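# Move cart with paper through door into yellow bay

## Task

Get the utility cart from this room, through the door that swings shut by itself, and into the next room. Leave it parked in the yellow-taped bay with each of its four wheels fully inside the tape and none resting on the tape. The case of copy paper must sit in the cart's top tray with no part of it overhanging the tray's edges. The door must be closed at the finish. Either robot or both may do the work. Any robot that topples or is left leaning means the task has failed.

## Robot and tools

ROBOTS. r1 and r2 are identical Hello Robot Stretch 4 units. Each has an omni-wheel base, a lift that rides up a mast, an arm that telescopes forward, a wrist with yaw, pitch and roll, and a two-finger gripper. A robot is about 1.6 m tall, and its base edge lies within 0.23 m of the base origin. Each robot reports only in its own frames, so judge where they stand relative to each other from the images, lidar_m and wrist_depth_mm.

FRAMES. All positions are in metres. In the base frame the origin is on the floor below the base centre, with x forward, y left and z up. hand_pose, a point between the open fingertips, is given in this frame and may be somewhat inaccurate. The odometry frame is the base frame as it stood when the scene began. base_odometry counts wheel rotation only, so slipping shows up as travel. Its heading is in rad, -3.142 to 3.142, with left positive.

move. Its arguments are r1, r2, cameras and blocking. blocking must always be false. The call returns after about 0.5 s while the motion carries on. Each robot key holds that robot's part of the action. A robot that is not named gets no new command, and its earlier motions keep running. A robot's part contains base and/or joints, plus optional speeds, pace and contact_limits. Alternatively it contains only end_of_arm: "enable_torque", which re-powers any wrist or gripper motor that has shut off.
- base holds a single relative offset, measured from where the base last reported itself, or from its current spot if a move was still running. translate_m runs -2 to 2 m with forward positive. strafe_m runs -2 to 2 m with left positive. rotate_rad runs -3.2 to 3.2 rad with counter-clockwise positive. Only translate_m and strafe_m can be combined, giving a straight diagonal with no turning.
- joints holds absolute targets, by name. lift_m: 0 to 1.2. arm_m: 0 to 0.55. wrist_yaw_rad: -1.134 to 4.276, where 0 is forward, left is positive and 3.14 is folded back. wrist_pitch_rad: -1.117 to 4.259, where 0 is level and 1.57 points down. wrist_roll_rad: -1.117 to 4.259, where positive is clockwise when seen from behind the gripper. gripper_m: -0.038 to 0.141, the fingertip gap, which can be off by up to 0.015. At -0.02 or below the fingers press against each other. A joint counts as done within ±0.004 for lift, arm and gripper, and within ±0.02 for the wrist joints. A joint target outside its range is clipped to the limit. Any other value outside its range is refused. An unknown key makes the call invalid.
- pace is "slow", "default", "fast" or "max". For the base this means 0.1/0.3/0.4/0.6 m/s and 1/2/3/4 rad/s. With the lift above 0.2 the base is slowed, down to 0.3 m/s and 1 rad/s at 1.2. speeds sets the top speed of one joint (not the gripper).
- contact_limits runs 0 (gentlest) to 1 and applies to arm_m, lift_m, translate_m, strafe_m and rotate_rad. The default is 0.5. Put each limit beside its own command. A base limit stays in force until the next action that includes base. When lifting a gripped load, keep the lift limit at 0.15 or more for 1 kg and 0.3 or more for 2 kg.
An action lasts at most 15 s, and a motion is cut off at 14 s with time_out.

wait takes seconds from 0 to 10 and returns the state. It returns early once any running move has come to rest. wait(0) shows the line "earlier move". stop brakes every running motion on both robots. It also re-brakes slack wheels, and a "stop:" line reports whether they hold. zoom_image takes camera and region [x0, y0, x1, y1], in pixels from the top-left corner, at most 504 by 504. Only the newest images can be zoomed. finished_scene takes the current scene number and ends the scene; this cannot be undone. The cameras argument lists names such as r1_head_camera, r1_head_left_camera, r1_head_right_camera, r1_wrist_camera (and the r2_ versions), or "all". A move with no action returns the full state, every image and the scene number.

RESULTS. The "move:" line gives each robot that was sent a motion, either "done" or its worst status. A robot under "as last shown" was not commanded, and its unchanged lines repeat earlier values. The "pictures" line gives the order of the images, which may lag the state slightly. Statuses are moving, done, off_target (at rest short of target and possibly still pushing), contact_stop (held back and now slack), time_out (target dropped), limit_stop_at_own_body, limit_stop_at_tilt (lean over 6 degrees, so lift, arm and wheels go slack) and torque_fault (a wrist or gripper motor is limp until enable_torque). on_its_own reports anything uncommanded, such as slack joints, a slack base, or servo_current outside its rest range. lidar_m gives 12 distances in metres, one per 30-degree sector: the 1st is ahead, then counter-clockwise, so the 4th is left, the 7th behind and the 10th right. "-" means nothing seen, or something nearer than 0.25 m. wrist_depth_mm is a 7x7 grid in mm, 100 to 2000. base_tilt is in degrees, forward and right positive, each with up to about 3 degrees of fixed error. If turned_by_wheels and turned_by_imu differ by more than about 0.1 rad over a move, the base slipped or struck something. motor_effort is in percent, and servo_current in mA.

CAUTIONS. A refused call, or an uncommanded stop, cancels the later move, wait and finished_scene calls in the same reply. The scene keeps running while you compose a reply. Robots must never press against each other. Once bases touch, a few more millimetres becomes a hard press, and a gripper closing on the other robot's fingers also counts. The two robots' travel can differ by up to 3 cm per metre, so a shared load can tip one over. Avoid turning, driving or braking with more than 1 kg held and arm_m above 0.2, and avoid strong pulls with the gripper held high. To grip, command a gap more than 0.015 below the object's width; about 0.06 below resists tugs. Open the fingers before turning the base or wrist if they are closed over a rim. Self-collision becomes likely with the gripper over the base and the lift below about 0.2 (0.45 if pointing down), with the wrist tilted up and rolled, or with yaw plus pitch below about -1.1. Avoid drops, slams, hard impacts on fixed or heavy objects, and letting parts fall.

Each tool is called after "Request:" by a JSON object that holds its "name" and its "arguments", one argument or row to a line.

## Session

Request:
{"name": "move", "arguments": {
  "blocking": false
}}

Scene clock: 0.00 s.
r1.base_odometry: x=+0.000 y=+0.000 heading=+0.000
r1.turned_by_wheels: +0.000
r1.turned_by_imu: +0.000
r1.base_tilt: forward=-1.6 right=+1.3
r1.lidar_m: 0.96 1.73 2.02 2.40 3.92 1.60 0.85 0.77 0.78 0.89 0.77 0.78
r1.base_status: not commanded
r1.joint_positions: lift_m=+0.124 arm_m=+0.000 wrist_yaw_rad=+3.194 wrist_pitch_rad=+0.002 wrist_roll_rad=+0.000 gripper_m=+0.056
r1.joint_status: not commanded
r1.measured_speeds: all 0
r1.motor_effort: lift_m=+19 arm_m=-4 wheel_0=-2 wheel_1=+1 wheel_2=+0
r1.servo_current: wrist_yaw_rad=59 wrist_pitch_rad=46 wrist_roll_rad=46 gripper_m=39
r1.hand_pose: x=-0.1216 y=+0.0722 z=+0.3019 quat_wxyz=(-0.026, -0.001, +0.000, +1.000) (m; r1's base frame)
r1.wrist_depth_mm: - 135 - - - - - / - 123 135 - - - - / - 121 191 - - - - / 110 136 194 - - - - / 137 - - - 1618 - - / 226 - 190 1098 188 1160 1118 / 224 163 750 798 768 768 759
r2.base_odometry: x=+0.000 y=+0.000 heading=+0.000
r2.turned_by_wheels: +0.000
r2.turned_by_imu: +0.000
r2.base_tilt: forward=-0.6 right=+0.1
r2.lidar_m: 1.29 1.32 1.58 2.33 2.36 2.78 1.41 1.41 2.77 2.39 2.42 1.48
r2.base_status: not commanded
r2.joint_positions: lift_m=+0.200 arm_m=+0.000 wrist_yaw_rad=+3.211 wrist_pitch_rad=+0.001 wrist_roll_rad=+0.000 gripper_m=+0.056
r2.joint_status: not commanded
r2.measured_speeds: all 0
r2.motor_effort: lift_m=+18 arm_m=-4 wheel_0=-1 wheel_1=+1 wheel_2=+1
r2.servo_current: wrist_yaw_rad=46 wrist_pitch_rad=39 wrist_roll_rad=52 gripper_m=52
r2.hand_pose: x=-0.1229 y=+0.0671 z=+0.3779 quat_wxyz=(-0.035, -0.001, +0.000, +0.999) (m; r2's base frame)
r2.wrist_depth_mm: - - 137 - - - - / - - 137 - - - - / - 109 138 - - - - / - 140 175 - - - - / 214 - - - - - - / 213 1281 196 1255 190 1336 1182 / 208 243 866 - - 854 878
pictures: r1_head_camera, r1_head_left_camera, r1_head_right_camera, r1_wrist_camera, r2_head_camera, r2_head_left_camera, r2_head_right_camera, r2_wrist_camera
Images, in order (width x height): r1_head_camera 420x560, r1_head_left_camera 420x672, r1_head_right_camera 420x672, r1_wrist_camera 616x392, r2_head_camera 420x560, r2_head_left_camera 420x672, r2_head_right_camera 420x672, r2_wrist_camera 616x392.

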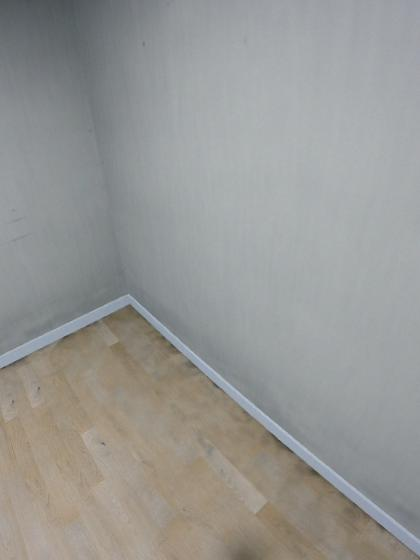

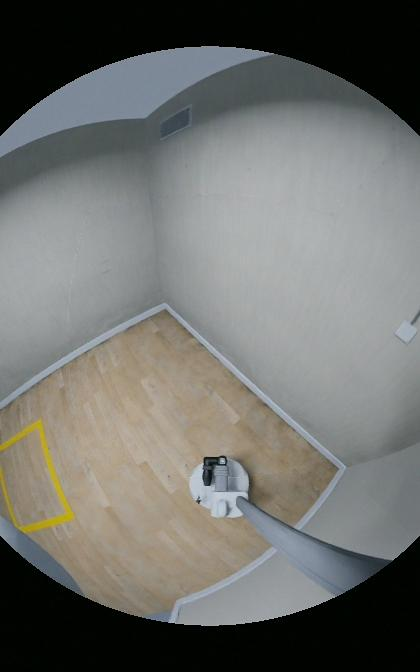

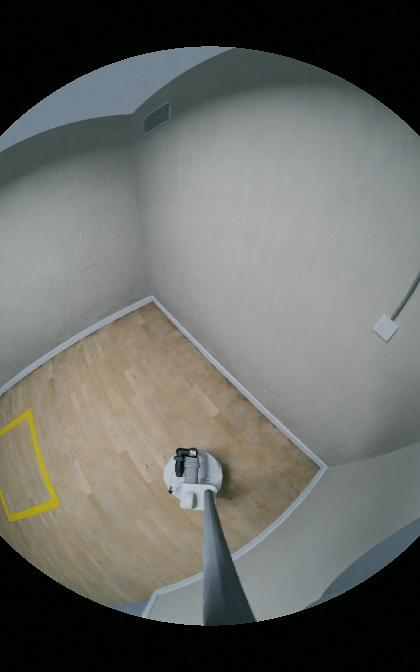

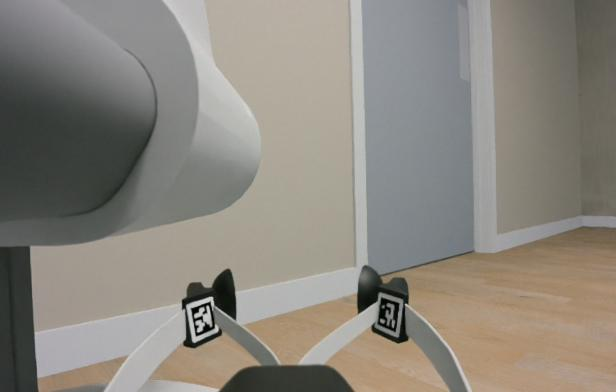

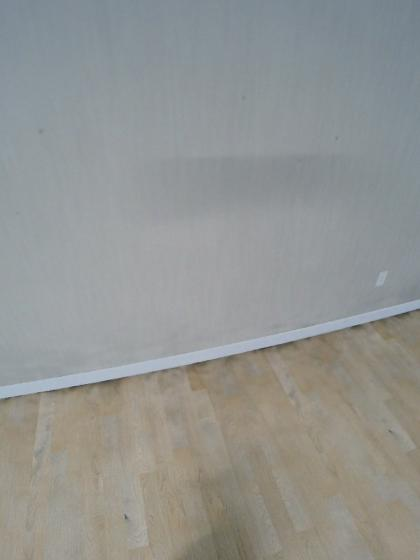

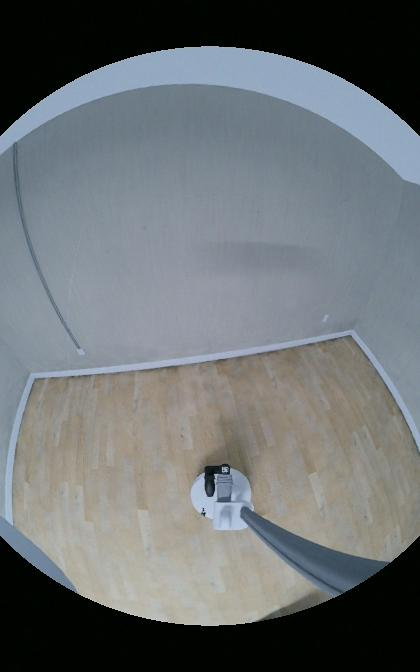

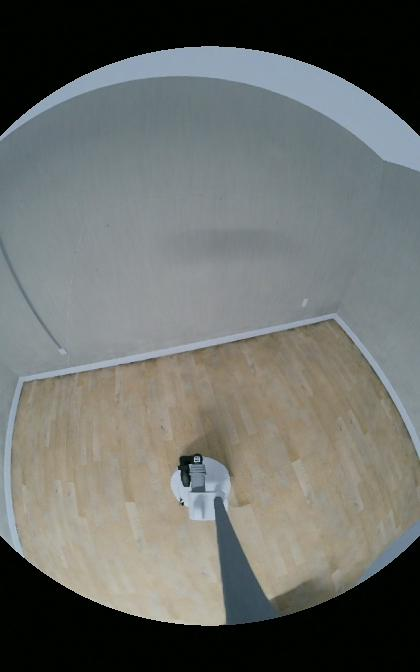

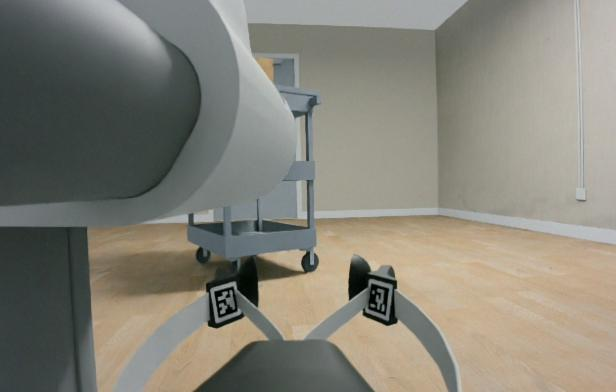

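Request:
{"name": "move", "arguments": {
  "blocking": false,
  "r1": {"base":{"rotate_rad":2.75},"joints":{"lift_m":0.3,"wrist_yaw_rad":0}},
  "r2": {"base":{"rotate_rad":3.0},"joints":{"lift_m":0.5,"wrist_yaw_rad":0}}
}}

Request:
{"name": "wait", "arguments": {
  "seconds": 3
}}

Request:
{"name": "wait", "arguments": {
  "seconds": 1.5,
  "cameras": ["r1_head_camera","r1_head_left_camera","r2_head_camera","r2_head_left_camera"]
}}

Scene clock: 13.87 s.
move: r1 moving; r2 moving
r1.base_odometry: x=+0.000 y=+0.000 heading=+0.253
r1.turned_by_wheels: +0.253
r1.turned_by_imu: +0.253
r1.base_tilt: forward=-1.6 right=+1.3
r1.lidar_m: 1.15 2.01 2.11 2.98 2.65 1.07 0.80 0.74 0.81 0.80 0.72 0.82
r1.base_status: rotate_rad moving
r1.joint_positions: lift_m=+0.162 arm_m=+0.000 wrist_yaw_rad=+2.607 wrist_pitch_rad=+0.002 wrist_roll_rad=+0.000 gripper_m=+0.056
r1.joint_status: lift_m moving; wrist_yaw_rad moving
r1.measured_speeds: translate_m=+0.000 strafe_m=+0.000 rotate_rad=+0.974 lift_m=+0.146 arm_m=+0.000 wrist_yaw_rad=-1.820 wrist_pitch_rad=+0.000 wrist_roll_rad=+0.000
r1.motor_effort: lift_m=+24(27) arm_m=-2(4) wheel_0=-7(9) wheel_1=-6(7) wheel_2=-6(7)
r1.servo_current: wrist_yaw_rad=85(130) wrist_pitch_rad=39(52) wrist_roll_rad=33(65) gripper_m=39(46)
r1.hand_pose: x=-0.0327 y=+0.2221 z=+0.3395 quat_wxyz=(+0.264, -0.001, +0.000, +0.965) (m; r1's base frame)
r1.wrist_depth_mm: - - 1336 - - - - / - - 1366 - - - - / - - 1397 - - - - / - - 1366 - - - - / - - 1308 - - - - / - - 190 1281 188 1229 1229 / - 820 831 866 854 820 866
r2.base_odometry: x=+0.000 y=+0.000 heading=+0.252
r2.turned_by_wheels: +0.252
r2.turned_by_imu: +0.245
r2.base_tilt: forward=-0.7 right=+0.0
r2.lidar_m: 1.29 1.38 1.94 2.33 2.46 3.37 1.44 3.35 2.49 2.40 1.84 1.36
r2.base_status: rotate_rad moving
r2.joint_positions: lift_m=+0.238 arm_m=+0.000 wrist_yaw_rad=+2.649 wrist_pitch_rad=+0.001 wrist_roll_rad=+0.000 gripper_m=+0.056
r2.joint_status: lift_m moving; wrist_yaw_rad moving
r2.measured_speeds: translate_m=+0.002 strafe_m=+0.000 rotate_rad=+0.977 lift_m=+0.146 arm_m=+0.000 wrist_yaw_rad=-1.743 wrist_pitch_rad=+0.000 wrist_roll_rad=+0.000
r2.motor_effort: lift_m=+23(25) arm_m=-4(4) wheel_0=-4(9) wheel_1=-10(10) wheel_2=-10(11)
r2.servo_current: wrist_yaw_rad=130(130) wrist_pitch_rad=46(46) wrist_roll_rad=52(65) gripper_m=46(52)
r2.hand_pose: x=-0.0417 y=+0.2135 z=+0.4157 quat_wxyz=(+0.244, -0.001, +0.000, +0.970) (m; r2's base frame)
r2.wrist_depth_mm: - - - - - - - / 1576 1661 - - - - - / 228 - - - - - - / - - - - - - - / - 1921 - - - - - / 1430 1366 196 1430 190 1464 1281 / 1008 931 1008 - - 960 931
pictures: none

Scene clock: 16.03 s.
earlier move: r1 done; r2 moving
r1.base_odometry: x=+0.000 y=+0.000 heading=+2.750
r1.turned_by_wheels: +2.497
r1.turned_by_imu: +2.510
r1.base_tilt: forward=-1.6 right=+1.3
r1.lidar_m: 1.23 0.83 0.75 0.76 0.82 0.76 0.78 1.04 2.04 2.08 2.66 3.92
r1.base_status: done
r1.joint_positions: lift_m=+0.300 arm_m=+0.000 wrist_yaw_rad=+0.003 wrist_pitch_rad=+0.002 wrist_roll_rad=+0.000 gripper_m=+0.056
r1.joint_status: all done
r1.measured_speeds: all 0
r1.motor_effort: lift_m=+24(27) arm_m=-4(4) wheel_0=-3(10) wheel_1=-2(9) wheel_2=-1(8)
r1.servo_current: wrist_yaw_rad=46(143) wrist_pitch_rad=46(52) wrist_roll_rad=52(65) gripper_m=46(52)
r1.hand_pose: x=+0.4595 y=-0.0867 z=+0.4772 quat_wxyz=(+1.000, +0.000, +0.001, +0.001) (m; r1's base frame)
r1.wrist_depth_mm: - 1025 - - - - - / - 1008 - 1983 - - - / - 1025 - - - - - / - 1025 - - - - - / - 991 - - - - - / - 991 193 1708 187 1661 1618 / - 141 1098 153 1160 1118 1160
r2.base_odometry: x=+0.000 y=+0.000 heading=+2.999
r2.turned_by_wheels: +2.747
r2.turned_by_imu: +2.674
r2.base_tilt: forward=-0.6 right=+0.0
r2.lidar_m: 1.56 1.39 3.06 2.42 2.38 1.67 1.31 1.29 1.45 2.19 2.33 2.53
r2.base_status: rotate_rad moving
r2.joint_positions: lift_m=+0.500 arm_m=+0.000 wrist_yaw_rad=+0.003 wrist_pitch_rad=+0.001 wrist_roll_rad=+0.000 gripper_m=+0.056
r2.joint_status: all done
r2.measured_speeds: translate_m=+0.000 strafe_m=+0.000 rotate_rad=+0.000 lift_m=+0.000 arm_m=+0.000 wrist_yaw_rad=-0.001 wrist_pitch_rad=+0.000 wrist_roll_rad=+0.000
r2.motor_effort: lift_m=+21(26) arm_m=-4(4) wheel_0=-3(11) wheel_1=-2(10) wheel_2=-4(13)
r2.servo_current: wrist_yaw_rad=39(130) wrist_pitch_rad=39(46) wrist_roll_rad=52(65) gripper_m=46(52)
r2.hand_pose: x=+0.4596 y=-0.0866 z=+0.6776 quat_wxyz=(+1.000, +0.000, +0.001, +0.001) (m; r2's base frame)
r2.wrist_depth_mm: - - - - - - - / - - - - - - - / - 1397 - - - - - / - - - - - - - / - 1756 - - - - - / - 1708 194 - 192 - 1983 / 1464 147 1464 - - 1499 1430
wait: 2.17 of 3 s (r1 has come to rest)
pictures: none

Scene clock: 16.17 s.
earlier move: r2 done
r1.base_odometry: x=+0.000 y=+0.000 heading=+2.750
r1.turned_by_wheels: +0.000
r1.turned_by_imu: +0.000
r1.base_tilt: forward=-1.6 right=+1.3
r1.lidar_m: 1.23 0.82 0.74 0.76 0.84 0.76 0.76 1.02 2.03 2.07 2.65 3.93
r1.base_status: done
r1.joint_positions: lift_m=+0.300 arm_m=+0.000 wrist_yaw_rad=+0.003 wrist_pitch_rad=+0.002 wrist_roll_rad=+0.000 gripper_m=+0.056
r1.joint_status: all done
r1.measured_speeds: all 0
r1.motor_effort: lift_m=+24(27) arm_m=-4(4) wheel_0=-2(10) wheel_1=-2(9) wheel_2=-1(8)
r1.servo_current: wrist_yaw_rad=59(143) wrist_pitch_rad=33(52) wrist_roll_rad=33(65) gripper_m=46(52)
r1.hand_pose: x=+0.4595 y=-0.0867 z=+0.4772 quat_wxyz=(+1.000, +0.000, +0.001, +0.001) (m; r1's base frame)
r1.wrist_depth_mm: - 1008 - - - - - / - 1008 - 1983 - - - / - 1008 - - - - - / - 991 - - - - - / - 991 - - - - - / - 991 192 1708 187 1708 1618 / - 141 1098 153 1138 1138 1182
r2.base_odometry: x=+0.000 y=+0.000 heading=+2.999
r2.turned_by_wheels: +0.000
r2.turned_by_imu: +0.000
r2.base_tilt: forward=-0.6 right=+0.0
r2.lidar_m: 1.54 1.37 3.05 2.43 2.40 1.69 1.35 1.30 1.44 2.19 2.34 2.56
r2.base_status: done
r2.joint_positions: lift_m=+0.500 arm_m=+0.000 wrist_yaw_rad=+0.003 wrist_pitch_rad=+0.001 wrist_roll_rad=+0.000 gripper_m=+0.056
r2.joint_status: all done
r2.measured_speeds: all 0
r2.motor_effort: lift_m=+21(26) arm_m=-4(4) wheel_0=-3(11) wheel_1=-2(10) wheel_2=-4(13)
r2.servo_current: wrist_yaw_rad=59(130) wrist_pitch_rad=46(46) wrist_roll_rad=39(65) gripper_m=46(52)
r2.hand_pose: x=+0.4596 y=-0.0866 z=+0.6776 quat_wxyz=(+1.000, +0.000, +0.001, +0.001) (m; r2's base frame)
r2.wrist_depth_mm: - - - - - - - / - - - - - - - / - 1366 - - - - - / - - - - - - - / - 1708 - - - - - / - 1708 195 - 191 - 1983 / 1430 146 1464 - - 1499 1464
wait: 0.13 of 1.5 s (r2 has come to rest)
pictures: r1_head_camera, r1_head_left_camera, r2_head_camera, r2_head_left_camera
Images, in order (width x height): r1_head_camera 420x560, r1_head_left_camera 420x672, r2_head_camera 420x560, r2_head_left_camera 420x672.

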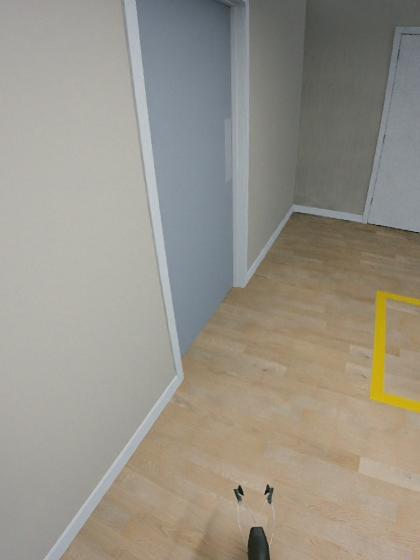

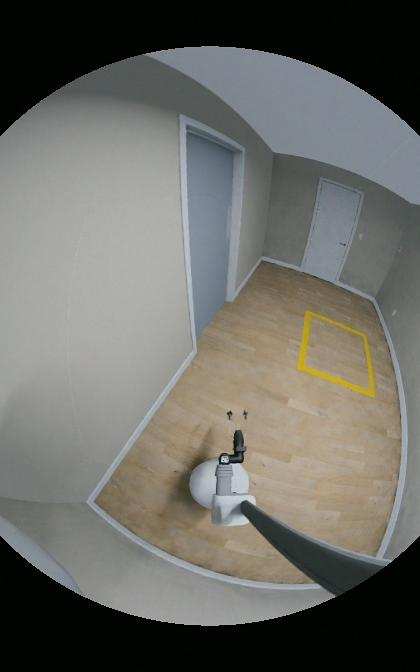

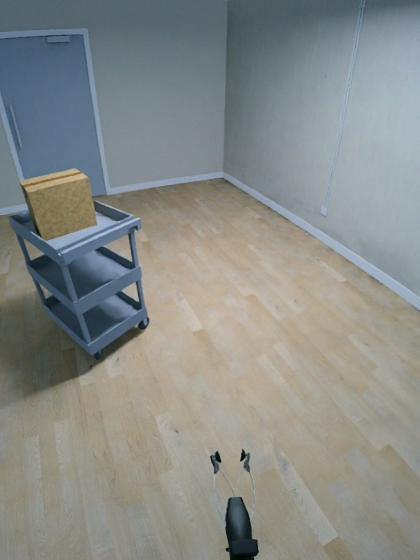

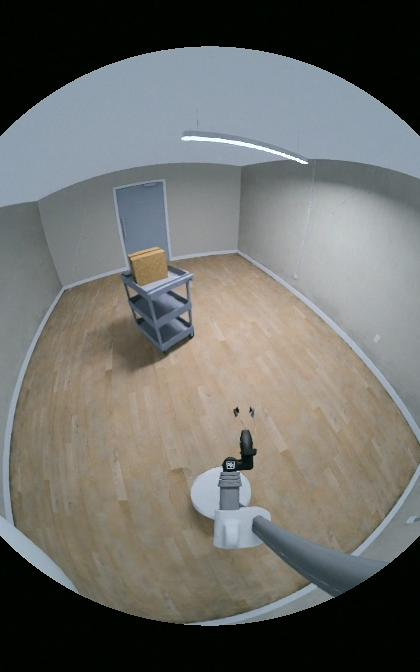

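Request:
{"name": "zoom_image", "arguments": {
  "camera": "r2_head_camera",
  "region": [0, 140, 180, 380]
}}

Request:
{"name": "move", "arguments": {
  "blocking": false,
  "r1": {"base":{"rotate_rad":1.17},"joints":{"lift_m":0.2,"gripper_m":-0.01}}
}}

Request:
{"name": "wait", "arguments": {
  "seconds": 3
}}

Request:
{"name": "move", "arguments": {
  "blocking": false,
  "r1": {"base":{"strafe_m":-1.65}}
}}

Request:
{"name": "wait", "arguments": {
  "seconds": 8,
  "cameras": ["r1_head_camera","r1_head_left_camera"]
}}

Scaled by 2.100 from the camera's 420x560 image, which has a finer 1200x1600 frame.

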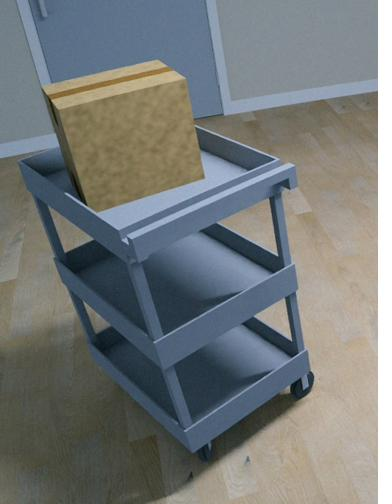

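Scene clock: 41.10 s.
move: r1 moving
r1.base_odometry: x=+0.000 y=+0.000 heading=+3.003
r1.turned_by_wheels: +0.253
r1.turned_by_imu: +0.254
r1.base_tilt: forward=-1.6 right=+1.3
r1.lidar_m: 0.95 0.76 0.74 0.83 0.78 0.78 0.84 1.37 2.04 2.26 3.48 2.14
r1.base_status: rotate_rad moving
r1.joint_positions: lift_m=+0.262 arm_m=+0.000 wrist_yaw_rad=+0.002 wrist_pitch_rad=+0.002 wrist_roll_rad=+0.000 gripper_m=+0.037
r1.joint_status: lift_m moving; gripper_m moving
r1.measured_speeds: translate_m=-0.001 strafe_m=+0.000 rotate_rad=+0.975 lift_m=-0.146 arm_m=+0.000 wrist_yaw_rad=+0.000 wrist_pitch_rad=+0.000 wrist_roll_rad=+0.000
r1.motor_effort: lift_m=+10(22) arm_m=-4(4) wheel_0=-8(9) wheel_1=-7(8) wheel_2=-7(8)
r1.servo_current: wrist_yaw_rad=72(72) wrist_pitch_rad=39(46) wrist_roll_rad=39(52) gripper_m=111(111)
r1.hand_pose: x=+0.4595 y=-0.0868 z=+0.4401 quat_wxyz=(+1.000, +0.000, +0.001, +0.001) (m; r1's base frame)
r1.wrist_depth_mm: - - 1008 - - - - / - - 1008 - 1921 - - / - - 1025 - - - - / - - 1042 - - - - / - - - - - - - / - - 191 - 187 1618 1499 / - 144 183 157 960 1098 1098
r2: as last shown
r2.base_tilt: forward=-0.7 right=+0.1
r2.lidar_m: 1.54 1.41 3.06 2.41 2.38 1.68 1.33 1.29 1.43 2.20 2.34 2.53
r2.motor_effort: lift_m=+21(21) arm_m=-4(4) wheel_0=-3(4) wheel_1=-2(3) wheel_2=-4(5)
r2.servo_current: wrist_yaw_rad=46(59) wrist_pitch_rad=46(46) wrist_roll_rad=52(59) gripper_m=46(52)
r2.wrist_depth_mm: - - - - - - - / - - - - - - - / - 1397 - - - - - / - - - - - - - / - 1661 - - - - - / - 1708 195 - 192 - - / 1464 147 1430 - - 1464 1430
pictures: none

Scene clock: 42.43 s.
earlier move: r1 done
r1.base_odometry: x=+0.000 y=+0.000 heading=-2.364
r1.turned_by_wheels: +0.917
r1.turned_by_imu: +0.922
r1.base_tilt: forward=-1.6 right=+1.3
r1.lidar_m: 0.75 0.80 0.80 0.77 0.81 1.16 2.00 2.13 2.93 2.85 1.07 0.80
r1.base_status: done
r1.joint_positions: lift_m=+0.200 arm_m=+0.000 wrist_yaw_rad=+0.002 wrist_pitch_rad=+0.002 wrist_roll_rad=+0.000 gripper_m=-0.009
r1.joint_status: all done
r1.measured_speeds: all 0
r1.motor_effort: lift_m=+12(22) arm_m=-4(4) wheel_0=-2(10) wheel_1=-1(9) wheel_2=+1(8)
r1.servo_current: wrist_yaw_rad=46(78) wrist_pitch_rad=39(52) wrist_roll_rad=39(72) gripper_m=59(137)
r1.hand_pose: x=+0.4595 y=-0.0868 z=+0.3781 quat_wxyz=(+1.000, +0.000, +0.001, +0.001) (m; r1's base frame)
r1.wrist_depth_mm: - - - - - - - / - - - - - - - / - - - - - - - / - - - - - - - / - - - - - - - / - - 183 194 - - - / - - 163 134 142 - -
r2.base_odometry: x=+0.000 y=+0.000 heading=+2.999
r2.turned_by_wheels: +0.000
r2.turned_by_imu: +0.000
r2.base_tilt: forward=-0.7 right=+0.1
r2.lidar_m: 1.55 1.40 3.05 2.40 2.38 1.67 1.33 1.31 1.44 2.18 2.33 2.53
r2.base_status: not commanded
r2.joint_positions: lift_m=+0.500 arm_m=+0.000 wrist_yaw_rad=+0.003 wrist_pitch_rad=+0.001 wrist_roll_rad=+0.000 gripper_m=+0.056
r2.joint_status: not commanded
r2.measured_speeds: all 0
r2.motor_effort: lift_m=+21(21) arm_m=-4(4) wheel_0=-3(4) wheel_1=-3(3) wheel_2=-4(5)
r2.servo_current: wrist_yaw_rad=52(59) wrist_pitch_rad=46(46) wrist_roll_rad=39(59) gripper_m=46(59)
r2.hand_pose: x=+0.4596 y=-0.0866 z=+0.6776 quat_wxyz=(+1.000, +0.000, +0.001, +0.001) (m; r2's base frame)
r2.wrist_depth_mm: - - - - - - - / - - - - - - - / - 1397 - - - - - / - - - - - - - / - 1708 - - - - - / - 1661 195 - 191 - 1921 / 1464 147 1464 - - 1464 1499
wait: 1.33 of 3 s (r1 has come to rest)
pictures: none

Scene clock: 42.93 s.
move: r1 moving
r1.base_odometry: x=-0.025 y=+0.026 heading=-2.364
r1.turned_by_wheels: +0.000
r1.turned_by_imu: +0.000
r1.base_tilt: forward=-1.6 right=+1.3
r1.lidar_m: 0.75 0.79 0.84 0.81 0.85 1.22 2.02 2.15 2.96 2.85 1.09 0.78
r1.base_status: strafe_m moving
r1.joint_positions: lift_m=+0.200 arm_m=+0.000 wrist_yaw_rad=+0.002 wrist_pitch_rad=+0.002 wrist_roll_rad=+0.000 gripper_m=-0.009
r1.joint_status: not commanded
r1.measured_speeds: translate_m=+0.000 strafe_m=-0.141 rotate_rad=+0.001 lift_m=+0.000 arm_m=+0.000 wrist_yaw_rad=+0.000 wrist_pitch_rad=+0.000 wrist_roll_rad=+0.000
r1.motor_effort: lift_m=+12(13) arm_m=-3(4) wheel_0=+10(10) wheel_1=-9(10) wheel_2=+0(1)
r1.servo_current: wrist_yaw_rad=52(65) wrist_pitch_rad=46(46) wrist_roll_rad=46(65) gripper_m=52(59)
r1.hand_pose: x=+0.4595 y=-0.0868 z=+0.3781 quat_wxyz=(+1.000, +0.000, +0.001, +0.001) (m; r1's base frame)
r1.wrist_depth_mm: - - - - - - - / - - - - - - - / - - - - - - - / - - - - - - - / - - - - - - - / - - 184 194 - - - / - - 163 135 142 - -
r2: as last shown
r2.lidar_m: 1.56 1.39 3.08 2.42 2.40 1.68 1.35 1.30 1.43 2.16 2.34 2.54
r2.motor_effort: lift_m=+21(21) arm_m=-4(4) wheel_0=-3(3) wheel_1=-2(3) wheel_2=-4(5)
r2.servo_current: wrist_yaw_rad=46(52) wrist_pitch_rad=39(46) wrist_roll_rad=46(52) gripper_m=46(52)
r2.wrist_depth_mm: - - - - - - - / - - - - - - - / - 1366 - - - - - / - - - - - - - / - 1708 - - - - - / - 1756 195 - 191 - 1983 / 1430 147 1464 - - 1464 1464
pictures: none

Scene clock: 49.27 s.
earlier move: r1 done
r1.base_odometry: x=-1.158 y=+1.176 heading=-2.364
r1.turned_by_wheels: +0.000
r1.turned_by_imu: -0.011
r1.base_tilt: forward=-1.6 right=+1.3
r1.lidar_m: 0.81 0.86 1.07 2.40 2.49 2.11 2.03 2.17 2.39 2.30 1.06 0.84
r1.base_status: done
r1.joint_positions: lift_m=+0.200 arm_m=+0.000 wrist_yaw_rad=+0.002 wrist_pitch_rad=+0.002 wrist_roll_rad=+0.000 gripper_m=-0.009
r1.joint_status: not commanded
r1.measured_speeds: all 0
r1.motor_effort: lift_m=+14(14) arm_m=-3(4) wheel_0=+0(11) wheel_1=+1(11) wheel_2=+0(2)
r1.servo_current: wrist_yaw_rad=39(78) wrist_pitch_rad=39(52) wrist_roll_rad=52(65) gripper_m=52(59)
r1.hand_pose: x=+0.4595 y=-0.0868 z=+0.3780 quat_wxyz=(+1.000, +0.000, +0.001, +0.001) (m; r1's base frame)
r1.wrist_depth_mm: - - - - - - 549 / - - - - - - 539 / - - - - - - 554 / - - - - - - 554 / - - - - - - 554 / - - 184 194 - - 554 / - - 162 135 142 - 554
r2.base_odometry: x=+0.000 y=+0.000 heading=+2.999
r2.turned_by_wheels: +0.000
r2.turned_by_imu: +0.001
r2.base_tilt: forward=-0.7 right=+0.1
r2.lidar_m: 1.55 1.37 3.07 2.41 2.38 1.66 1.32 1.29 1.45 2.18 2.32 2.55
r2.base_status: not commanded
r2.joint_positions: lift_m=+0.500 arm_m=+0.000 wrist_yaw_rad=+0.003 wrist_pitch_rad=+0.001 wrist_roll_rad=+0.000 gripper_m=+0.056
r2.joint_status: not commanded
r2.measured_speeds: all 0
r2.motor_effort: lift_m=+21(21) arm_m=-4(4) wheel_0=-3(4) wheel_1=-3(3) wheel_2=-4(5)
r2.servo_current: wrist_yaw_rad=59(65) wrist_pitch_rad=39(52) wrist_roll_rad=46(59) gripper_m=46(59)
r2.hand_pose: x=+0.4596 y=-0.0866 z=+0.6776 quat_wxyz=(+1.000, +0.000, +0.001, +0.001) (m; r2's base frame)
r2.wrist_depth_mm: - - - - - - - / - - - - - - - / - 1366 - - - - - / - - - - - - - / - 1661 - - - - - / - 1708 195 - 191 - 1983 / 1464 146 1430 - - 1499 1430
wait: 6.33 of 8 s (r1 has come to rest)
pictures: r1_head_camera, r1_head_left_camera
Images, in order (width x height): r1_head_camera 420x560, r1_head_left_camera 420x672.

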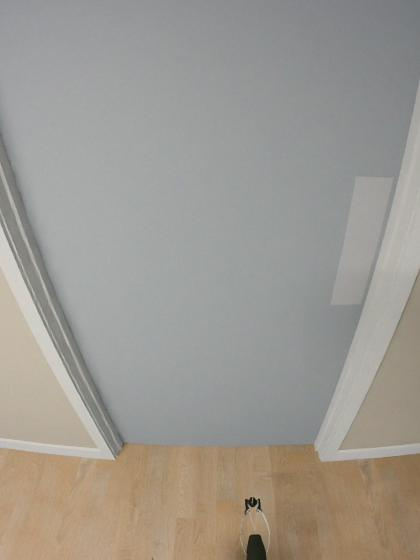

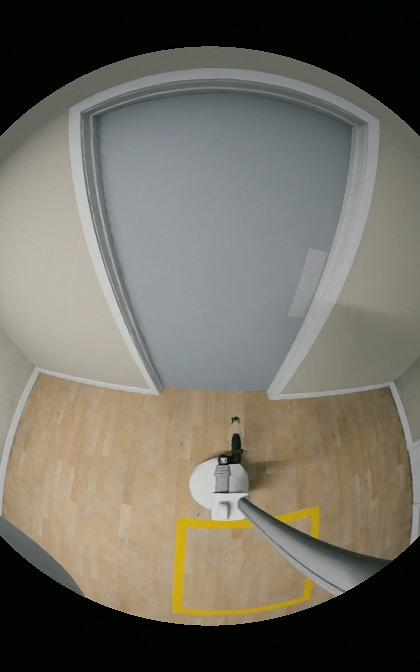

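Request:
{"name": "move", "arguments": {
  "blocking": false,
  "r1": {"base":{"strafe_m":-0.40}},
  "r2": {"base":{"strafe_m":-0.05},"joints":{"lift_m":0.685,"wrist_roll_rad":1.57,"gripper_m":0.1}}
}}

Request:
{"name": "wait", "arguments": {
  "seconds": 3
}}

Request:
{"name": "wait", "arguments": {
  "seconds": 1.5
}}

Request:
{"name": "move", "arguments": {
  "blocking": false,
  "r1": {"base":{"rotate_rad":0.4}},
  "r2": {"base":{"rotate_rad":0.73}}
}}

Request:
{"name": "wait", "arguments": {
  "seconds": 3
}}

Request:
{"name": "wait", "arguments": {
  "seconds": 0.3
}}

Request:
{"name": "move", "arguments": {
  "blocking": false,
  "r1": {"base":{"translate_m":0.92},"pace":"slow","contact_limits":{"translate_m":1.0}}
}}

Request:
{"name": "wait", "arguments": {
  "seconds": 10,
  "cameras": ["r1_head_camera","r1_head_left_camera","r2_head_camera"]
}}

Scene clock: 62.37 s.
move: r1 moving; r2 moving
r1.base_odometry: x=-1.183 y=+1.201 heading=-2.364
r1.turned_by_wheels: +0.000
r1.turned_by_imu: +0.000
r1.base_tilt: forward=-1.6 right=+1.3
r1.lidar_m: 0.82 0.83 1.06 2.43 2.56 2.14 2.02 2.14 2.34 2.26 1.06 0.83
r1.base_status: strafe_m moving
r1.joint_positions: lift_m=+0.200 arm_m=+0.000 wrist_yaw_rad=+0.002 wrist_pitch_rad=+0.002 wrist_roll_rad=+0.000 gripper_m=-0.009
r1.joint_status: not commanded
r1.measured_speeds: translate_m=+0.000 strafe_m=-0.141 rotate_rad=+0.000 lift_m=+0.000 arm_m=+0.000 wrist_yaw_rad=+0.000 wrist_pitch_rad=+0.000 wrist_roll_rad=+0.000
r1.motor_effort: lift_m=+13(14) arm_m=-4(4) wheel_0=+9(10) wheel_1=-9(10) wheel_2=+0(1)
r1.servo_current: wrist_yaw_rad=46(65) wrist_pitch_rad=39(46) wrist_roll_rad=39(65) gripper_m=52(52)
r1.hand_pose: x=+0.4595 y=-0.0868 z=+0.3780 quat_wxyz=(+1.000, +0.000, +0.001, +0.001) (m; r1's base frame)
r1.wrist_depth_mm: - - - - - - 521 / - - - - - 597 525 / - - - - - 603 535 / - - - - - 597 539 / - - - - - 603 539 / - - 184 194 - 603 535 / - - 163 135 142 591 535
r2.base_odometry: x=+0.005 y=+0.034 heading=+2.999
r2.turned_by_wheels: +0.000
r2.turned_by_imu: +0.001
r2.base_tilt: forward=-0.7 right=+0.1
r2.lidar_m: 1.58 1.41 3.10 2.44 2.42 1.67 1.31 1.30 1.43 2.18 2.30 2.51
r2.base_status: strafe_m moving
r2.joint_positions: lift_m=+0.538 arm_m=+0.000 wrist_yaw_rad=+0.003 wrist_pitch_rad=+0.001 wrist_roll_rad=+0.588 gripper_m=+0.075
r2.joint_status: lift_m moving; wrist_roll_rad moving; gripper_m moving
r2.measured_speeds: translate_m=-0.001 strafe_m=-0.105 rotate_rad=+0.005 lift_m=+0.146 arm_m=+0.000 wrist_yaw_rad=+0.000 wrist_pitch_rad=+0.000 wrist_roll_rad=+1.820
r2.motor_effort: lift_m=+23(24) arm_m=-4(4) wheel_0=+0(11) wheel_1=-4(12) wheel_2=-1(4)
r2.servo_current: wrist_yaw_rad=39(52) wrist_pitch_rad=39(46) wrist_roll_rad=85(91) gripper_m=104(104)
r2.hand_pose: x=+0.4596 y=-0.0866 z=+0.7156 quat_wxyz=(+0.957, +0.290, +0.001, +0.001) (m; r2's base frame)
r2.wrist_depth_mm: - - - - - - - / - - - - - - - / - - - - - - - / - - - - - - 1983 / - 1366 - - - 1863 1499 / - - 191 - 190 1397 1160 / - 1098 1808 - 1366 1098 960
pictures: none

Scene clock: 63.73 s.
earlier move: r1 moving; r2 done
r1.base_odometry: x=-1.413 y=+1.435 heading=-2.364
r1.turned_by_wheels: +0.000
r1.turned_by_imu: -0.002
r1.base_tilt: forward=-1.6 right=+1.3
r1.lidar_m: 0.72 0.86 1.18 2.76 2.90 2.12 2.01 2.16 2.01 1.94 1.07 0.74
r1.base_status: strafe_m moving
r1.joint_positions: lift_m=+0.200 arm_m=+0.000 wrist_yaw_rad=+0.002 wrist_pitch_rad=+0.002 wrist_roll_rad=+0.000 gripper_m=-0.009
r1.joint_status: not commanded
r1.measured_speeds: translate_m=+0.000 strafe_m=-0.150 rotate_rad=-0.001 lift_m=+0.000 arm_m=+0.000 wrist_yaw_rad=+0.000 wrist_pitch_rad=+0.000 wrist_roll_rad=+0.000
r1.motor_effort: lift_m=+14(14) arm_m=-4(4) wheel_0=+2(12) wheel_1=-1(11) wheel_2=-1(2)
r1.servo_current: wrist_yaw_rad=52(72) wrist_pitch_rad=39(46) wrist_roll_rad=52(65) gripper_m=46(59)
r1.hand_pose: x=+0.4595 y=-0.0868 z=+0.3780 quat_wxyz=(+1.000, +0.000, +0.001, +0.001) (m; r1's base frame)
r1.wrist_depth_mm: - - - - - - - / - - - - - - - / - - - - - - - / - - - 517 - - - / - - - 508 - - - / - - 185 195 - - - / - - 163 135 142 - -
r2.base_odometry: x=+0.007 y=+0.049 heading=+2.999
r2.turned_by_wheels: +0.000
r2.turned_by_imu: +0.000
r2.base_tilt: forward=-0.7 right=+0.1
r2.lidar_m: 1.60 1.42 3.11 2.47 2.42 1.64 1.28 1.28 1.42 2.17 2.30 2.47
r2.base_status: done
r2.joint_positions: lift_m=+0.685 arm_m=+0.000 wrist_yaw_rad=+0.003 wrist_pitch_rad=+0.001 wrist_roll_rad=+1.568 gripper_m=+0.100
r2.joint_status: all done
r2.measured_speeds: all 0
r2.motor_effort: lift_m=+21(26) arm_m=-4(4) wheel_0=+2(11) wheel_1=+0(12) wheel_2=+0(4)
r2.servo_current: wrist_yaw_rad=46(52) wrist_pitch_rad=39(46) wrist_roll_rad=52(117) gripper_m=46(104)
r2.hand_pose: x=+0.4596 y=-0.0866 z=+0.8626 quat_wxyz=(+0.708, +0.706, +0.001, +0.001) (m; r2's base frame)
r2.wrist_depth_mm: - - - - - 1661 1182 / - - - - - 1708 1160 / - - - - - 1661 1182 / - - - - - 1708 1205 / - - - - - 1756 1205 / - - 193 - 193 1537 1205 / - - - - - - 1255
wait: 1.37 of 3 s (r2 has come to rest)
pictures: none

Scene clock: 64.53 s.
earlier move: r1 done
r1.base_odometry: x=-1.439 y=+1.460 heading=-2.364
r1.turned_by_wheels: +0.000
r1.turned_by_imu: +0.000
r1.base_tilt: forward=-1.5 right=+1.3
r1.lidar_m: 0.70 0.84 1.19 2.81 2.90 2.14 2.04 2.15 1.99 1.89 1.04 0.76
r1.base_status: done
r1.joint_positions: lift_m=+0.200 arm_m=+0.000 wrist_yaw_rad=+0.002 wrist_pitch_rad=+0.002 wrist_roll_rad=+0.000 gripper_m=-0.009
r1.joint_status: not commanded
r1.measured_speeds: all 0
r1.motor_effort: lift_m=+14(14) arm_m=-3(4) wheel_0=+2(12) wheel_1=-1(11) wheel_2=+0(2)
r1.servo_current: wrist_yaw_rad=52(72) wrist_pitch_rad=39(52) wrist_roll_rad=39(65) gripper_m=52(59)
r1.hand_pose: x=+0.4595 y=-0.0868 z=+0.3780 quat_wxyz=(+1.000, +0.000, +0.001, +0.001) (m; r1's base frame)
r1.wrist_depth_mm: - - - 512 - - - / - - - 521 - - - / - - - - - - - / - - - - - - - / - - - - - - - / - - 185 195 - - - / - - 162 135 142 - -
r2.base_odometry: x=+0.007 y=+0.049 heading=+2.999
r2.turned_by_wheels: +0.000
r2.turned_by_imu: +0.000
r2.base_tilt: forward=-0.6 right=+0.1
r2.lidar_m: 1.57 1.40 3.10 2.47 2.42 1.65 1.32 1.28 1.40 2.16 2.30 2.51
r2.base_status: done
r2.joint_positions: lift_m=+0.685 arm_m=+0.000 wrist_yaw_rad=+0.003 wrist_pitch_rad=+0.001 wrist_roll_rad=+1.568 gripper_m=+0.100
r2.joint_status: all done
r2.measured_speeds: all 0
r2.motor_effort: lift_m=+22(26) arm_m=-4(4) wheel_0=+2(11) wheel_1=+0(12) wheel_2=+0(4)
r2.servo_current: wrist_yaw_rad=52(59) wrist_pitch_rad=46(46) wrist_roll_rad=39(117) gripper_m=52(104)
r2.hand_pose: x=+0.4596 y=-0.0866 z=+0.8626 quat_wxyz=(+0.708, +0.706, +0.001, +0.001) (m; r2's base frame)
r2.wrist_depth_mm: - - - - - 1708 1182 / - - - - - 1708 1182 / - - - - - 1708 1205 / - - - - - 1808 1182 / - - - - - 1756 1205 / - - 193 - 193 1537 1205 / - - - - - - 1182
wait: 0.80 of 1.5 s (r1 has come to rest)
pictures: none

Scene clock: 65.03 s.
move: r1 moving; r2 moving
r1.base_odometry: x=-1.439 y=+1.460 heading=-2.117
r1.turned_by_wheels: +0.247
r1.turned_by_imu: +0.248
r1.base_tilt: forward=-1.6 right=+1.3
r1.lidar_m: 0.80 0.95 1.45 2.81 2.38 2.05 2.04 2.22 1.90 1.55 0.88 0.73
r1.base_status: rotate_rad moving
r1.joint_positions: lift_m=+0.200 arm_m=+0.000 wrist_yaw_rad=+0.002 wrist_pitch_rad=+0.002 wrist_roll_rad=+0.000 gripper_m=-0.009
r1.joint_status: not commanded
r1.measured_speeds: translate_m=+0.000 strafe_m=+0.000 rotate_rad=+0.838 lift_m=+0.000 arm_m=+0.000 wrist_yaw_rad=+0.000 wrist_pitch_rad=+0.000 wrist_roll_rad=+0.000
r1.motor_effort: lift_m=+14(14) arm_m=-4(4) wheel_0=-5(9) wheel_1=-5(7) wheel_2=-5(8)
r1.servo_current: wrist_yaw_rad=52(59) wrist_pitch_rad=39(52) wrist_roll_rad=65(65) gripper_m=46(52)
r1.hand_pose: x=+0.4595 y=-0.0868 z=+0.3780 quat_wxyz=(+1.000, +0.000, +0.001, +0.001) (m; r1's base frame)
r1.wrist_depth_mm: - - - - - - - / - - - - - - - / - - - - - - - / - - - - - - - / - - - - - - - / - - 184 195 182 - - / - - 163 135 142 - -
r2.base_odometry: x=+0.007 y=+0.049 heading=-3.032
r2.turned_by_wheels: +0.252
r2.turned_by_imu: +0.245
r2.base_tilt: forward=-0.7 right=+0.0
r2.lidar_m: 1.38 1.62 2.70 2.44 2.17 1.42 1.29 1.32 1.65 2.29 2.32 2.89
r2.base_status: rotate_rad moving
r2.joint_positions: lift_m=+0.685 arm_m=+0.000 wrist_yaw_rad=+0.003 wrist_pitch_rad=+0.001 wrist_roll_rad=+1.568 gripper_m=+0.100
r2.joint_status: not commanded
r2.measured_speeds: translate_m=-0.001 strafe_m=+0.000 rotate_rad=+0.977 lift_m=+0.000 arm_m=+0.000 wrist_yaw_rad=+0.000 wrist_pitch_rad=+0.000 wrist_roll_rad=+0.000
r2.motor_effort: lift_m=+22(22) arm_m=-4(4) wheel_0=-9(9) wheel_1=-10(10) wheel_2=-11(12)
r2.servo_current: wrist_yaw_rad=46(59) wrist_pitch_rad=39(46) wrist_roll_rad=52(52) gripper_m=46(59)
r2.hand_pose: x=+0.4596 y=-0.0867 z=+0.8626 quat_wxyz=(+0.708, +0.706, +0.001, +0.001) (m; r2's base frame)
r2.wrist_depth_mm: - - - - - 1661 1205 / - - - - - 1708 1182 / - - - - - 1808 1182 / - - - - - 1756 1205 / - - - - - 1576 1205 / - - 193 1308 194 1281 1205 / - - - - - - 1205
pictures: none

Scene clock: 65.73 s.
earlier move: r1 done; r2 moving
r1.base_odometry: x=-1.439 y=+1.460 heading=-1.964
r1.turned_by_wheels: +0.153
r1.turned_by_imu: +0.154
r1.base_tilt: forward=-1.6 right=+1.3
r1.lidar_m: 0.83 1.06 2.01 2.83 2.18 2.02 2.07 2.06 1.92 1.21 0.81 0.71
r1.base_status: done
r1.joint_positions: lift_m=+0.200 arm_m=+0.000 wrist_yaw_rad=+0.002 wrist_pitch_rad=+0.002 wrist_roll_rad=+0.000 gripper_m=-0.009
r1.joint_status: not commanded
r1.measured_speeds: all 0
r1.motor_effort: lift_m=+14(14) arm_m=-4(4) wheel_0=-2(9) wheel_1=-1(7) wheel_2=+0(8)
r1.servo_current: wrist_yaw_rad=39(72) wrist_pitch_rad=46(52) wrist_roll_rad=59(65) gripper_m=59(59)
r1.hand_pose: x=+0.4595 y=-0.0868 z=+0.3780 quat_wxyz=(+1.000, +0.000, +0.001, +0.001) (m; r1's base frame)
r1.wrist_depth_mm: - - - - 554 525 - / 904 - - - 554 530 433 / 904 - - - 564 530 433 / 904 - - - 559 530 436 / 904 - - - 569 525 442 / 904 - 184 195 564 530 442 / - - 162 135 142 517 -
r2.base_odometry: x=+0.007 y=+0.049 heading=-2.555
r2.turned_by_wheels: +0.477
r2.turned_by_imu: +0.465
r2.base_tilt: forward=-0.7 right=+0.1
r2.lidar_m: 1.44 2.75 2.44 2.34 1.43 1.26 1.31 1.58 2.29 2.30 2.83 1.42
r2.base_status: rotate_rad moving
r2.joint_positions: lift_m=+0.685 arm_m=+0.000 wrist_yaw_rad=+0.003 wrist_pitch_rad=+0.001 wrist_roll_rad=+1.568 gripper_m=+0.100
r2.joint_status: not commanded
r2.measured_speeds: translate_m=+0.000 strafe_m=+0.000 rotate_rad=+0.043 lift_m=+0.000 arm_m=+0.000 wrist_yaw_rad=+0.000 wrist_pitch_rad=+0.000 wrist_roll_rad=+0.000
r2.motor_effort: lift_m=+21(22) arm_m=-4(4) wheel_0=-6(9) wheel_1=-4(10) wheel_2=-6(12)
r2.servo_current: wrist_yaw_rad=52(59) wrist_pitch_rad=39(52) wrist_roll_rad=52(59) gripper_m=52(59)
r2.hand_pose: x=+0.4596 y=-0.0867 z=+0.8626 quat_wxyz=(+0.708, +0.706, +0.001, +0.001) (m; r2's base frame)
r2.wrist_depth_mm: - - - - - 1397 1160 / - - - 1397 1808 1661 1182 / - - - - - 1618 1205 / - - - - - 1708 1205 / - - - - - 1756 1205 / - - 193 - 194 1537 1205 / - - - - - 1863 1182
wait: 0.70 of 3 s (r1 has come to rest)
pictures: none

Scene clock: 66.03 s.
earlier move: r2 done
r1.base_odometry: x=-1.439 y=+1.460 heading=-1.964
r1.turned_by_wheels: +0.000
r1.turned_by_imu: +0.000
r1.base_tilt: forward=-1.6 right=+1.2
r1.lidar_m: 0.82 1.06 1.98 2.85 2.22 2.04 2.07 2.08 1.88 1.22 0.81 0.71
r1.base_status: done
r1.joint_positions: lift_m=+0.200 arm_m=+0.000 wrist_yaw_rad=+0.002 wrist_pitch_rad=+0.002 wrist_roll_rad=+0.000 gripper_m=-0.009
r1.joint_status: not commanded
r1.measured_speeds: all 0
r1.motor_effort: lift_m=+14(14) arm_m=-4(4) wheel_0=-2(9) wheel_1=-1(7) wheel_2=+0(8)
r1.servo_current: wrist_yaw_rad=52(72) wrist_pitch_rad=33(52) wrist_roll_rad=46(65) gripper_m=52(59)
r1.hand_pose: x=+0.4595 y=-0.0868 z=+0.3780 quat_wxyz=(+1.000, +0.000, +0.001, +0.001) (m; r1's base frame)
r1.wrist_depth_mm: - - - - 564 525 - / 891 - - - 559 530 433 / 904 - - - 559 525 439 / 891 - - - 559 530 442 / 904 - - - 569 539 442 / 917 - 184 194 559 535 442 / - - 163 135 142 521 -
r2.base_odometry: x=+0.007 y=+0.049 heading=-2.555
r2.turned_by_wheels: +0.000
r2.turned_by_imu: +0.000
r2.base_tilt: forward=-0.6 right=+0.0
r2.lidar_m: 1.44 2.75 2.44 2.31 1.46 1.29 1.29 1.60 2.30 2.30 2.79 1.44
r2.base_status: done
r2.joint_positions: lift_m=+0.685 arm_m=+0.000 wrist_yaw_rad=+0.003 wrist_pitch_rad=+0.001 wrist_roll_rad=+1.568 gripper_m=+0.100
r2.joint_status: not commanded
r2.measured_speeds: all 0
r2.motor_effort: lift_m=+21(22) arm_m=-4(4) wheel_0=-3(9) wheel_1=-4(10) wheel_2=-5(12)
r2.servo_current: wrist_yaw_rad=46(59) wrist_pitch_rad=39(52) wrist_roll_rad=33(59) gripper_m=52(59)
r2.hand_pose: x=+0.4596 y=-0.0867 z=+0.8626 quat_wxyz=(+0.708, +0.706, +0.001, +0.001) (m; r2's base frame)
r2.wrist_depth_mm: - - - - - 1397 1182 / - - - 1397 1756 1661 1182 / - - - - - 1618 1205 / - - - - - 1756 1205 / - - - - - 1756 1205 / - - 193 - 193 1537 1205 / - - - - - 1921 1182
wait: 0.30 s; at rest by 0.27 s
pictures: none

Scene clock: 66.53 s.
move: r1 moving
r1.base_odometry: x=-1.443 y=+1.449 heading=-1.964
r1.turned_by_wheels: +0.000
r1.turned_by_imu: +0.000
r1.base_tilt: forward=-1.6 right=+1.3
r1.lidar_m: 0.82 1.06 1.97 2.84 2.24 2.05 2.09 2.05 1.90 1.21 0.78 0.71
r1.base_status: translate_m moving
r1.joint_positions: lift_m=+0.200 arm_m=+0.000 wrist_yaw_rad=+0.002 wrist_pitch_rad=+0.002 wrist_roll_rad=+0.000 gripper_m=-0.009
r1.joint_status: not commanded
r1.measured_speeds: translate_m=+0.049 strafe_m=-0.001 rotate_rad=+0.001 lift_m=+0.000 arm_m=+0.000 wrist_yaw_rad=+0.000 wrist_pitch_rad=+0.000 wrist_roll_rad=+0.000
r1.motor_effort: lift_m=+14(14) arm_m=-4(4) wheel_0=+6(7) wheel_1=+4(5) wheel_2=-5(8)
r1.servo_current: wrist_yaw_rad=39(59) wrist_pitch_rad=39(46) wrist_roll_rad=52(59) gripper_m=52(52)
r1.contact_limits: translate_m 1
r1.hand_pose: x=+0.4595 y=-0.0868 z=+0.3780 quat_wxyz=(+1.000, +0.000, +0.001, +0.001) (m; r1's base frame)
r1.wrist_depth_mm: - - - - 554 512 - / 878 - - - 554 521 442 / 891 - - - 554 512 - / 891 - - - 554 521 - / 891 - - - 559 525 - / 891 - 183 194 544 525 - / - - 163 135 142 512 -
r2: as last shown
r2.base_tilt: forward=-0.7 right=+0.1
r2.lidar_m: 1.40 2.73 2.43 2.32 1.44 1.28 1.28 1.57 2.29 2.32 2.80 1.44
r2.motor_effort: lift_m=+21(21) arm_m=-4(4) wheel_0=-3(3) wheel_1=-4(4) wheel_2=-5(5)
r2.servo_current: wrist_yaw_rad=33(52) wrist_pitch_rad=39(52) wrist_roll_rad=46(59) gripper_m=59(59)
r2.wrist_depth_mm: - - - - - 1397 1160 / - - - 1397 1808 1618 1182 / - - - - - 1661 1205 / - - - - - 1708 1182 / - - - - - 1708 1229 / - - 193 - 194 1499 1205 / - - - - - 1863 1205
pictures: none

Scene clock: 76.53 s.
earlier move: r1 done
r1.base_odometry: x=-1.791 y=+0.611 heading=-1.964
r1.turned_by_wheels: -0.001
r1.turned_by_imu: -0.012
r1.base_tilt: forward=-1.6 right=+1.3
r1.lidar_m: 0.35 0.37 0.39 0.59 3.12 2.87 2.89 2.54 0.38 2.29 2.87 0.47
r1.base_status: done
r1.joint_positions: lift_m=+0.200 arm_m=-0.001 wrist_yaw_rad=-0.026 wrist_pitch_rad=+0.002 wrist_roll_rad=+0.000 gripper_m=-0.010
r1.joint_status: not commanded
r1.measured_speeds: all 0
r1.on_its_own: wrist_yaw_rad is at rest, and its servo_current (176 mA) is outside its rest range (0 to 104 mA)
r1.motor_effort: lift_m=+14(14) arm_m=+10(12) wheel_0=+5(13) wheel_1=+4(10) wheel_2=-16(28)
r1.servo_current: wrist_yaw_rad=176(189) wrist_pitch_rad=46(52) wrist_roll_rad=46(78) gripper_m=46(52)
r1.contact_limits: translate_m 1
r1.hand_pose: x=+0.4564 y=-0.0949 z=+0.3780 quat_wxyz=(+1.000, +0.000, +0.001, -0.013) (m; r1's base frame)
r1.wrist_depth_mm: 178 195 212 232 258 293 329 / 179 195 213 234 258 291 327 / 179 195 213 234 259 294 330 / 181 196 213 235 260 294 330 / 182 195 213 239 262 294 332 / 180 196 208 198 257 296 332 / 182 191 208 183 251 304 334
r2.base_odometry: x=+0.007 y=+0.049 heading=-2.555
r2.turned_by_wheels: +0.000
r2.turned_by_imu: +0.001
r2.base_tilt: forward=-0.7 right=+0.1
r2.lidar_m: 1.41 2.75 2.44 2.33 1.47 1.29 1.27 1.58 2.28 2.31 2.82 1.41
r2.base_status: not commanded
r2.joint_positions: lift_m=+0.685 arm_m=+0.000 wrist_yaw_rad=+0.003 wrist_pitch_rad=+0.001 wrist_roll_rad=+1.568 gripper_m=+0.100
r2.joint_status: not commanded
r2.measured_speeds: all 0
r2.motor_effort: lift_m=+21(22) arm_m=-4(4) wheel_0=-3(3) wheel_1=-4(5) wheel_2=-5(6)
r2.servo_current: wrist_yaw_rad=52(65) wrist_pitch_rad=39(52) wrist_roll_rad=39(65) gripper_m=46(59)
r2.hand_pose: x=+0.4596 y=-0.0867 z=+0.8626 quat_wxyz=(+0.708, +0.706, +0.001, +0.001) (m; r2's base frame)
r2.wrist_depth_mm: - - - - - 1430 1182 / - - - 1397 1808 1618 1205 / - - - - - 1618 1229 / - - - - - 1756 1205 / - - - - - 1808 1205 / - - 192 - 194 1576 1205 / - - - - - 1863 1182
wait: 10.00 s; at rest by 9.97 s
pictures: r1_head_camera, r1_head_left_camera, r2_head_camera
Images, in order (width x height): r1_head_camera 420x560, r1_head_left_camera 420x672, r2_head_camera 420x560.

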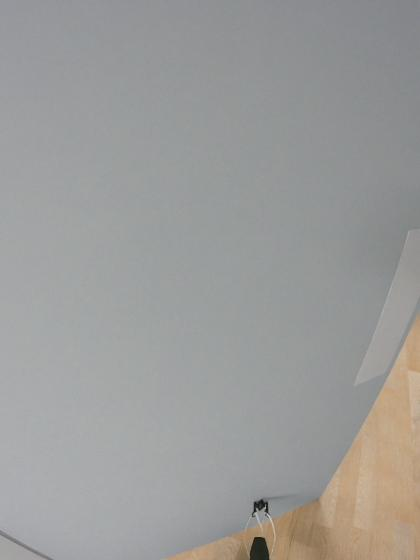

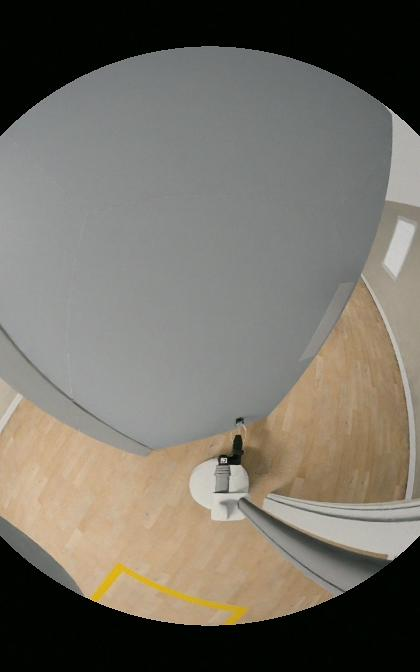

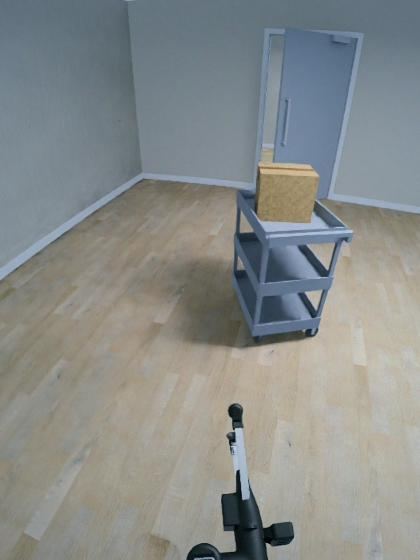

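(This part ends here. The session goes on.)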